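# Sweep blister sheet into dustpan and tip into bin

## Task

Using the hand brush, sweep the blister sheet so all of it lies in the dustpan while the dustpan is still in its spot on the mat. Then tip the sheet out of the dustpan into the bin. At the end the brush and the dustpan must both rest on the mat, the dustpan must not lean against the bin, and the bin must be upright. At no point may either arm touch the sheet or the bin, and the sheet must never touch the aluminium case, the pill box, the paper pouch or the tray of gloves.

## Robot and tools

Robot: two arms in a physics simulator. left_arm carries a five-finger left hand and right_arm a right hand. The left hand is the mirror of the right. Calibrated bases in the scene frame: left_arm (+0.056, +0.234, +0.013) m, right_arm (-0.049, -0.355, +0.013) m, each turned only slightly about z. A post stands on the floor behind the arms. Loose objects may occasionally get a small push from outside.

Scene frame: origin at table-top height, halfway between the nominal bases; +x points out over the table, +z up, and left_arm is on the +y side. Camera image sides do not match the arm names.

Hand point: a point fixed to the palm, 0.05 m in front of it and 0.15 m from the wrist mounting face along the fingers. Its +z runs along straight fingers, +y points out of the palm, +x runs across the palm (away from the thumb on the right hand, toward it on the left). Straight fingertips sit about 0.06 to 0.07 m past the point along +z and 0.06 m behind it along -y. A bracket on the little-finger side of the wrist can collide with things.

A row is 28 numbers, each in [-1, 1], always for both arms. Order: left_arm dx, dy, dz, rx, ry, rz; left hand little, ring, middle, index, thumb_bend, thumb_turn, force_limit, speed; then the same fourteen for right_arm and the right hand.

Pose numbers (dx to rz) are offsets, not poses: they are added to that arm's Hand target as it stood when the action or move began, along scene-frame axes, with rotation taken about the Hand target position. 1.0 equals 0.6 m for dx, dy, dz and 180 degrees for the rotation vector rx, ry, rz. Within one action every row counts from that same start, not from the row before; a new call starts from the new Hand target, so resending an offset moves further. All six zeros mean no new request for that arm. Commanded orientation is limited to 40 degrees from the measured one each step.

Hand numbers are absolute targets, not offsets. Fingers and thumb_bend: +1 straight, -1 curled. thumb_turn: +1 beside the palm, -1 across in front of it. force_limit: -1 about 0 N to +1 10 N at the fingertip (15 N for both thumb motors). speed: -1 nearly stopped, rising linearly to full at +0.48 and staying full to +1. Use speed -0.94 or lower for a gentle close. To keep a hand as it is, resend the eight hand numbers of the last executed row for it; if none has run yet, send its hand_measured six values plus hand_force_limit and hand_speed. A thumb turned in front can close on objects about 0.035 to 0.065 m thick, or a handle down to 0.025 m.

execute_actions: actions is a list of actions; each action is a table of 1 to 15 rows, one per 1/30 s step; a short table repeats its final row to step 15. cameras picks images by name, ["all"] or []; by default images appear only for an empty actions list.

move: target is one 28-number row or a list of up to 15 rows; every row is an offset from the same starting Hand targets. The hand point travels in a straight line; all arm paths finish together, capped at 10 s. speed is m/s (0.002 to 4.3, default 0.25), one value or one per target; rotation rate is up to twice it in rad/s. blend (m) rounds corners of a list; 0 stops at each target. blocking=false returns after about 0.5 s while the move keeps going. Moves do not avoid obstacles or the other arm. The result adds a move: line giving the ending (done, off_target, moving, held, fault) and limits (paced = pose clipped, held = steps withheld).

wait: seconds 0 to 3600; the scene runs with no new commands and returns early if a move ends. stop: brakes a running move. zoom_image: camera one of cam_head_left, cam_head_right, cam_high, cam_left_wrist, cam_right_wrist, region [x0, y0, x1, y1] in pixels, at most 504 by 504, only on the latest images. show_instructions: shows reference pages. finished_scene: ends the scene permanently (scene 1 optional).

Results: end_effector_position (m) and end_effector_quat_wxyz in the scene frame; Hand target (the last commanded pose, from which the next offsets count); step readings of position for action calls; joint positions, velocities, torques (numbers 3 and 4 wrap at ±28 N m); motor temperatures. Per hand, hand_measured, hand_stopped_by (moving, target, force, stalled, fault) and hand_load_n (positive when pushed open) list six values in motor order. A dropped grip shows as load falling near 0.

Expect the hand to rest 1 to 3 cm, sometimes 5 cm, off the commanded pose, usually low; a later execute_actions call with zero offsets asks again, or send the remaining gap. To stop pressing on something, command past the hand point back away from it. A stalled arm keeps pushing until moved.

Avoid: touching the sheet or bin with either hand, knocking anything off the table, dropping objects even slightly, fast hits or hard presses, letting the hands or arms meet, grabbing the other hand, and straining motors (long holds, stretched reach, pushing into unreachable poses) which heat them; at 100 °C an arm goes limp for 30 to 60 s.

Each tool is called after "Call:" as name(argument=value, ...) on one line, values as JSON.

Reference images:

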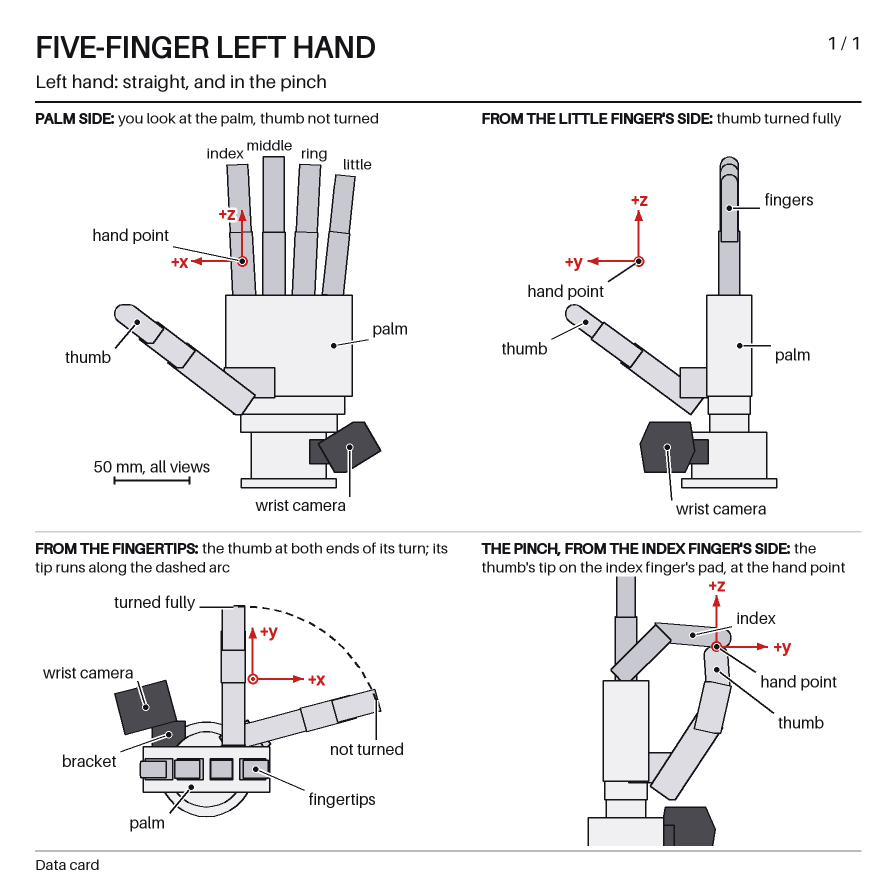

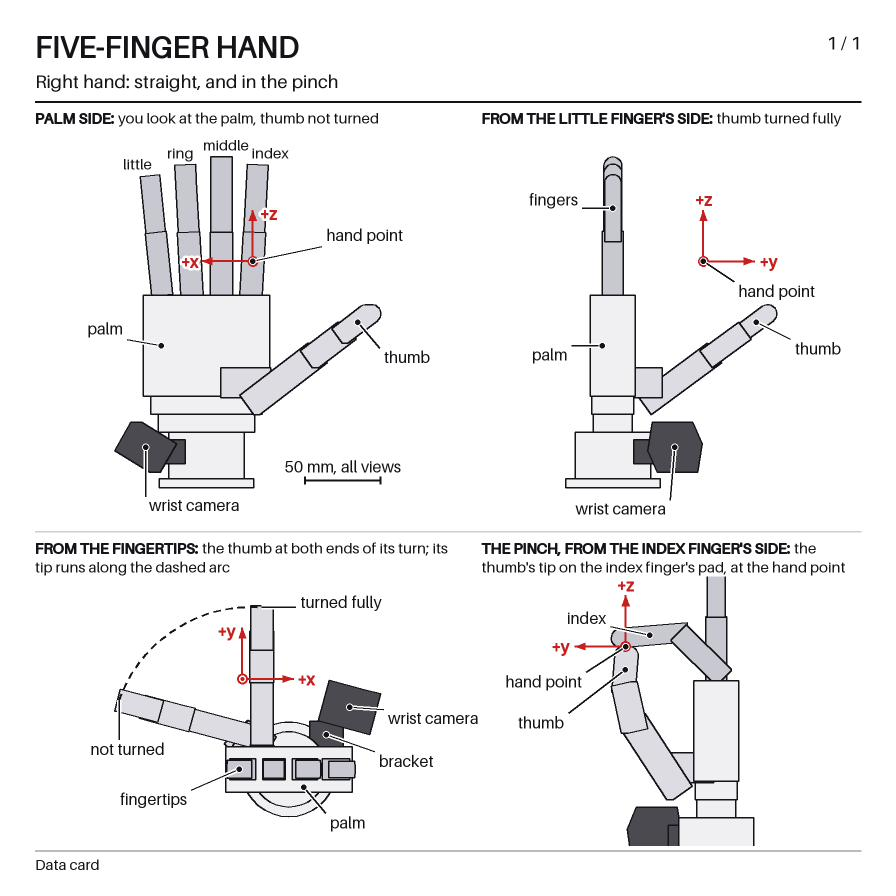

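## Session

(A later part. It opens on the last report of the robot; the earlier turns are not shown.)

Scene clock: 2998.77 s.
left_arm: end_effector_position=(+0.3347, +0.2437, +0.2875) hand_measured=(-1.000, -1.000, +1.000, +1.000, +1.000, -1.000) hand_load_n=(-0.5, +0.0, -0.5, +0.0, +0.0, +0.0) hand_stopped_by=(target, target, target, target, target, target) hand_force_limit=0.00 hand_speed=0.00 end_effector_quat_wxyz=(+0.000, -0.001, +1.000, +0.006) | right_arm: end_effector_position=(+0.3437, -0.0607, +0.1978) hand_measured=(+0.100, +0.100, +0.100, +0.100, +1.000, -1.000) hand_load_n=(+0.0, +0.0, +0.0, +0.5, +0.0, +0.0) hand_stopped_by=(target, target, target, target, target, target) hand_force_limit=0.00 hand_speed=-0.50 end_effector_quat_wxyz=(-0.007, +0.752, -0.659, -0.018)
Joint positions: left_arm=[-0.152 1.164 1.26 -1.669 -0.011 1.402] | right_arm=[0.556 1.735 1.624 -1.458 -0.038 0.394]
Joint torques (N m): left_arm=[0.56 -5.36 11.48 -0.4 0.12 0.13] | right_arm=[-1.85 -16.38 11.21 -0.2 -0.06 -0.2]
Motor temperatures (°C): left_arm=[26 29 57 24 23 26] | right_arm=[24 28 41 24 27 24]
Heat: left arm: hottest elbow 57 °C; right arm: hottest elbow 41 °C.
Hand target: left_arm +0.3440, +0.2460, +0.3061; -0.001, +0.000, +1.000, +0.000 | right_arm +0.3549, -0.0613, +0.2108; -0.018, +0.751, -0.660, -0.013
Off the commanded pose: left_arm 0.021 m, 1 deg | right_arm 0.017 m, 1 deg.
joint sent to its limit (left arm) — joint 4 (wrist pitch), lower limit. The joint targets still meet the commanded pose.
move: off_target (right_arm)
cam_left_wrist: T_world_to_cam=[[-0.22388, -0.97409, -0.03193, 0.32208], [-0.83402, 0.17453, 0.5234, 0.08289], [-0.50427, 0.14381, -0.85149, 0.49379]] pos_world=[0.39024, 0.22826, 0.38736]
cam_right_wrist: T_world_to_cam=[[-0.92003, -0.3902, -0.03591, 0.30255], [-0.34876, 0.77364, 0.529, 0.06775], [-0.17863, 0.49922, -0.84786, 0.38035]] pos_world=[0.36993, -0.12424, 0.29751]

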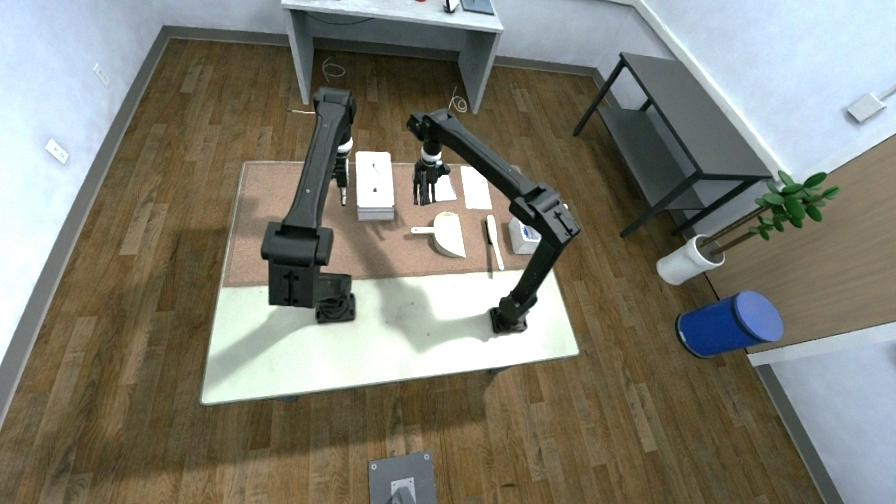

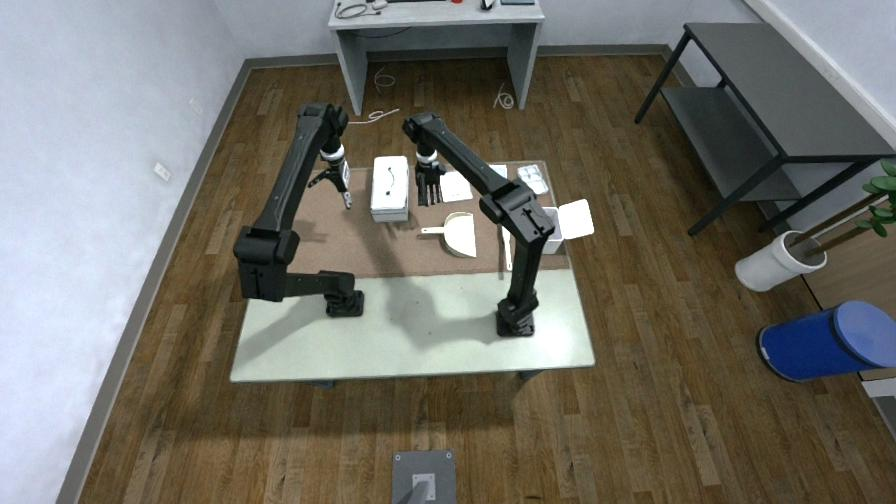

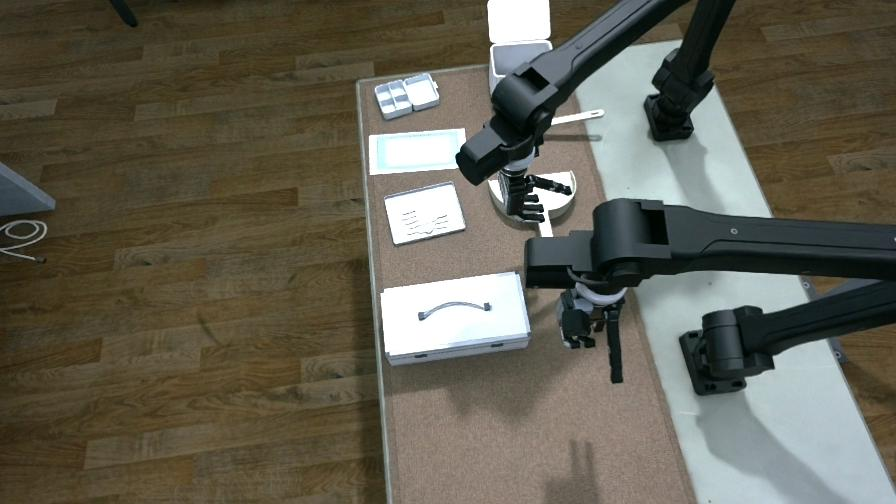

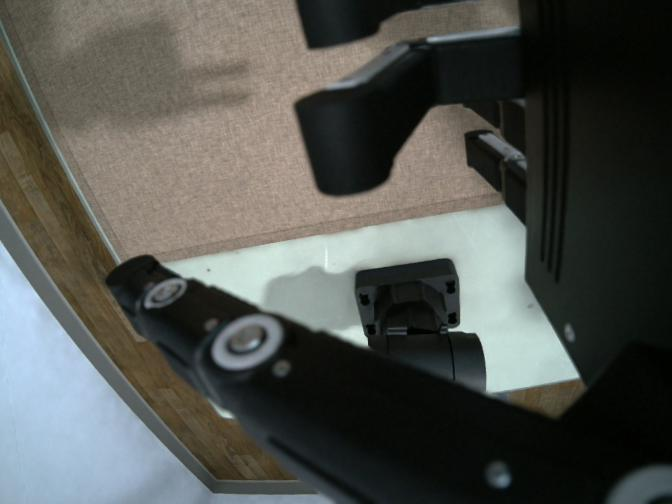

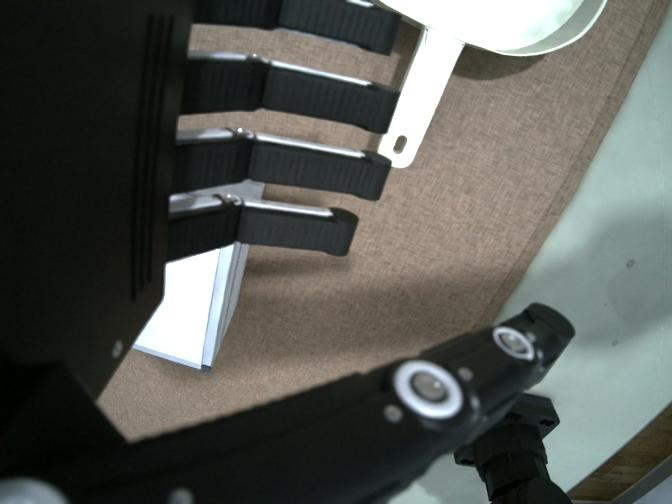

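Call:
move(target=[[0,0,0,0,0,0,-1,-1,1,1,1,-1,0,0, 0.0,-0.1,0.16,0,0,0,0.1,0.1,0.1,0.1,1,-1,0.0,-0.5],[0,0,0,0,0,0,-1,-1,1,1,1,-1,0,0, 0.03,-0.72,0.18,0,0,0,0.1,0.1,0.1,0.1,1,-1,0.0,-0.5]], speed=0.2, blend=[0.04, 0], cameras=["all"])

Scene clock: 3039.23 s.
left_arm: end_effector_position=(+0.3347, +0.2437, +0.2875) hand_measured=(-1.000, -1.000, +1.000, +1.000, +1.000, -1.000) hand_load_n=(+0.0, +0.0, +0.0, +0.0, -0.5, +0.0) hand_stopped_by=(target, target, target, target, target, target) hand_force_limit=0.00 hand_speed=0.00 end_effector_quat_wxyz=(+0.000, -0.001, +1.000, +0.006) | right_arm: end_effector_position=(+0.3634, -0.4900, +0.3096) hand_measured=(+0.100, +0.100, +0.100, +0.100, +1.000, -1.000) hand_load_n=(+0.0, +0.0, +0.0, +0.0, +0.0, +0.0) hand_stopped_by=(target, target, target, target, target, target) hand_force_limit=0.00 hand_speed=-0.50 end_effector_quat_wxyz=(-0.031, +0.746, -0.665, +0.016)
Joint positions: left_arm=[-0.152 1.164 1.26 -1.669 -0.011 1.402] | right_arm=[-0.308 1.623 1.787 -1.681 -0.046 -0.452]
Joint torques (N m): left_arm=[0.56 -5.6 11.45 -0.35 0.11 0.13] | right_arm=[-0.91 -12.98 11.75 -0.05 -0.01 -0.19]
Motor temperatures (°C): left_arm=[26 29 57 24 23 26] | right_arm=[24 29 42 24 27 24]
Heat: left arm: hottest elbow 57 °C; right arm: hottest elbow 42 °C.
Hand target: left_arm +0.3440, +0.2460, +0.3061; -0.001, +0.000, +1.000, +0.000 | right_arm +0.3728, -0.4933, +0.3186; -0.018, +0.751, -0.660, -0.014
Off the commanded pose: left_arm 0.021 m, 1 deg | right_arm 0.014 m, 4 deg.
joint sent to its limit (left arm) — joint 4 (wrist pitch), lower limit. The joint targets still meet the commanded pose.
joint sent to its limit (right arm) — joint 4 (wrist pitch), lower limit. The joint targets are off in orientation, not in position.
move: off_target (right_arm)
cam_left_wrist: T_world_to_cam=[[-0.22388, -0.97409, -0.03193, 0.32208], [-0.83402, 0.17453, 0.5234, 0.08289], [-0.50427, 0.14381, -0.85149, 0.49379]] pos_world=[0.39024, 0.22826, 0.38736]
cam_right_wrist: T_world_to_cam=[[-0.92093, -0.37412, -0.10916, 0.188], [-0.37704, 0.78448, 0.49238, 0.37457], [-0.09857, 0.49461, -0.86351, 0.66646]] pos_world=[0.38006, -0.55314, 0.41159]

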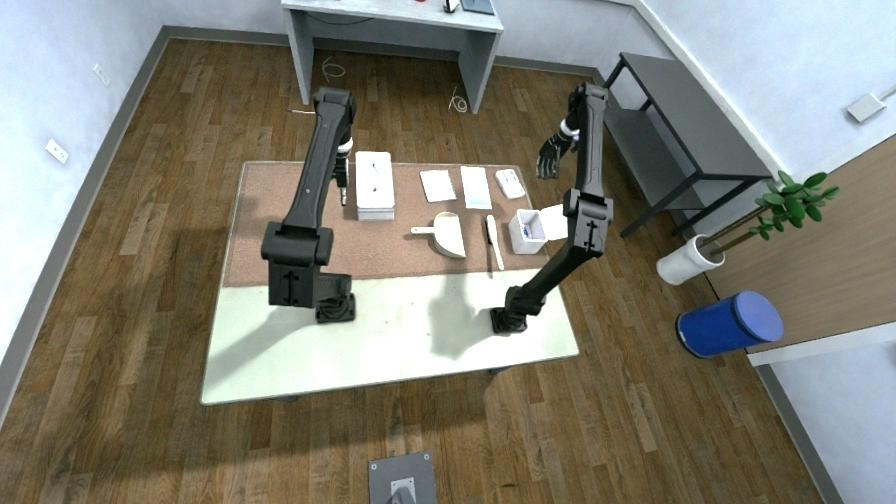

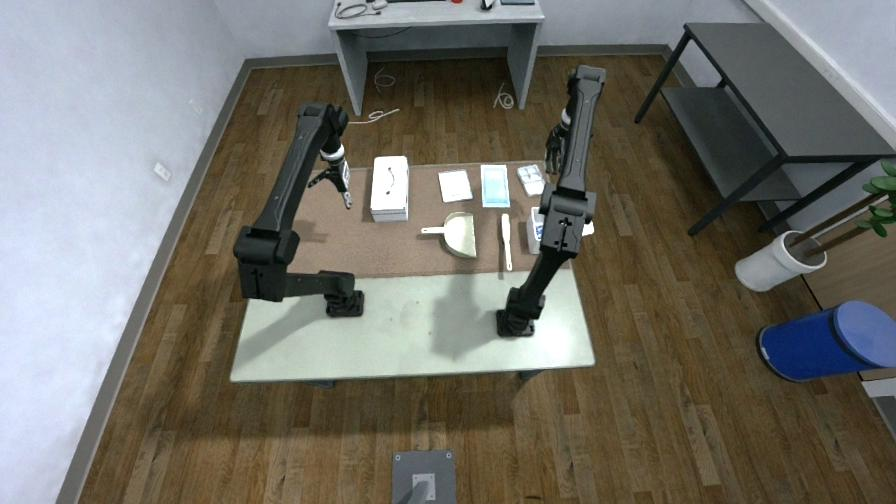

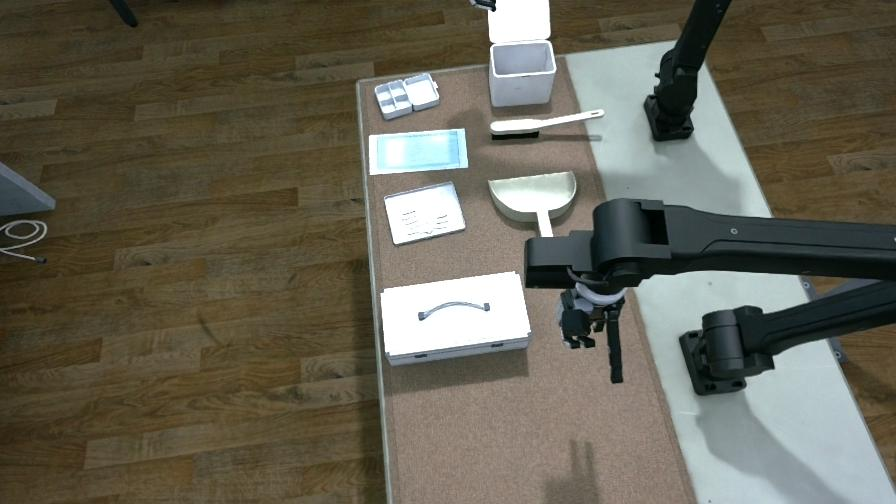

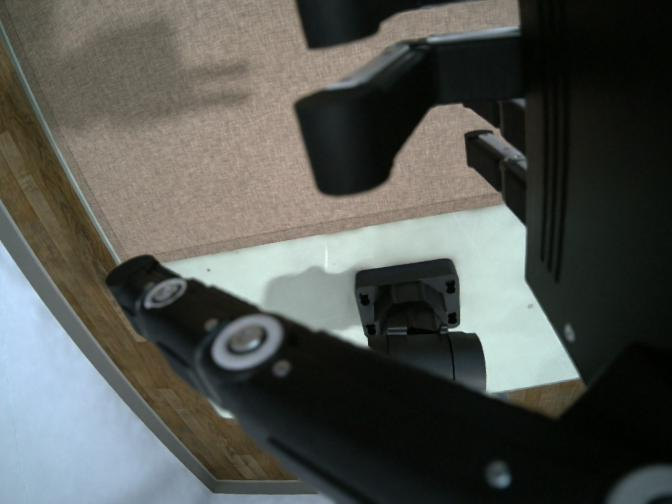

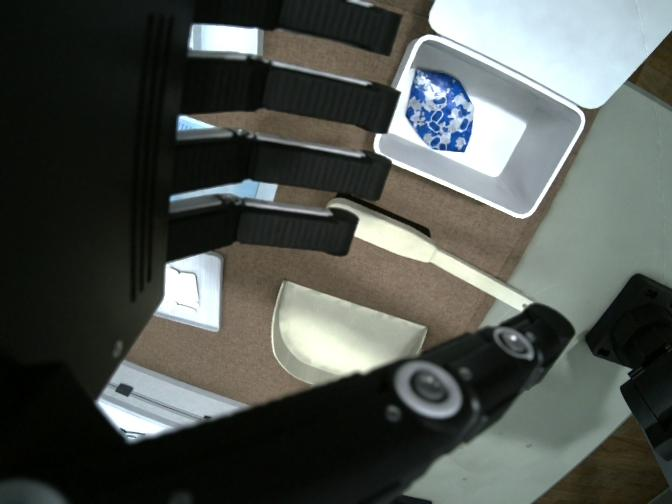

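Call:
finished_scene()

The scene is finished: the task was done.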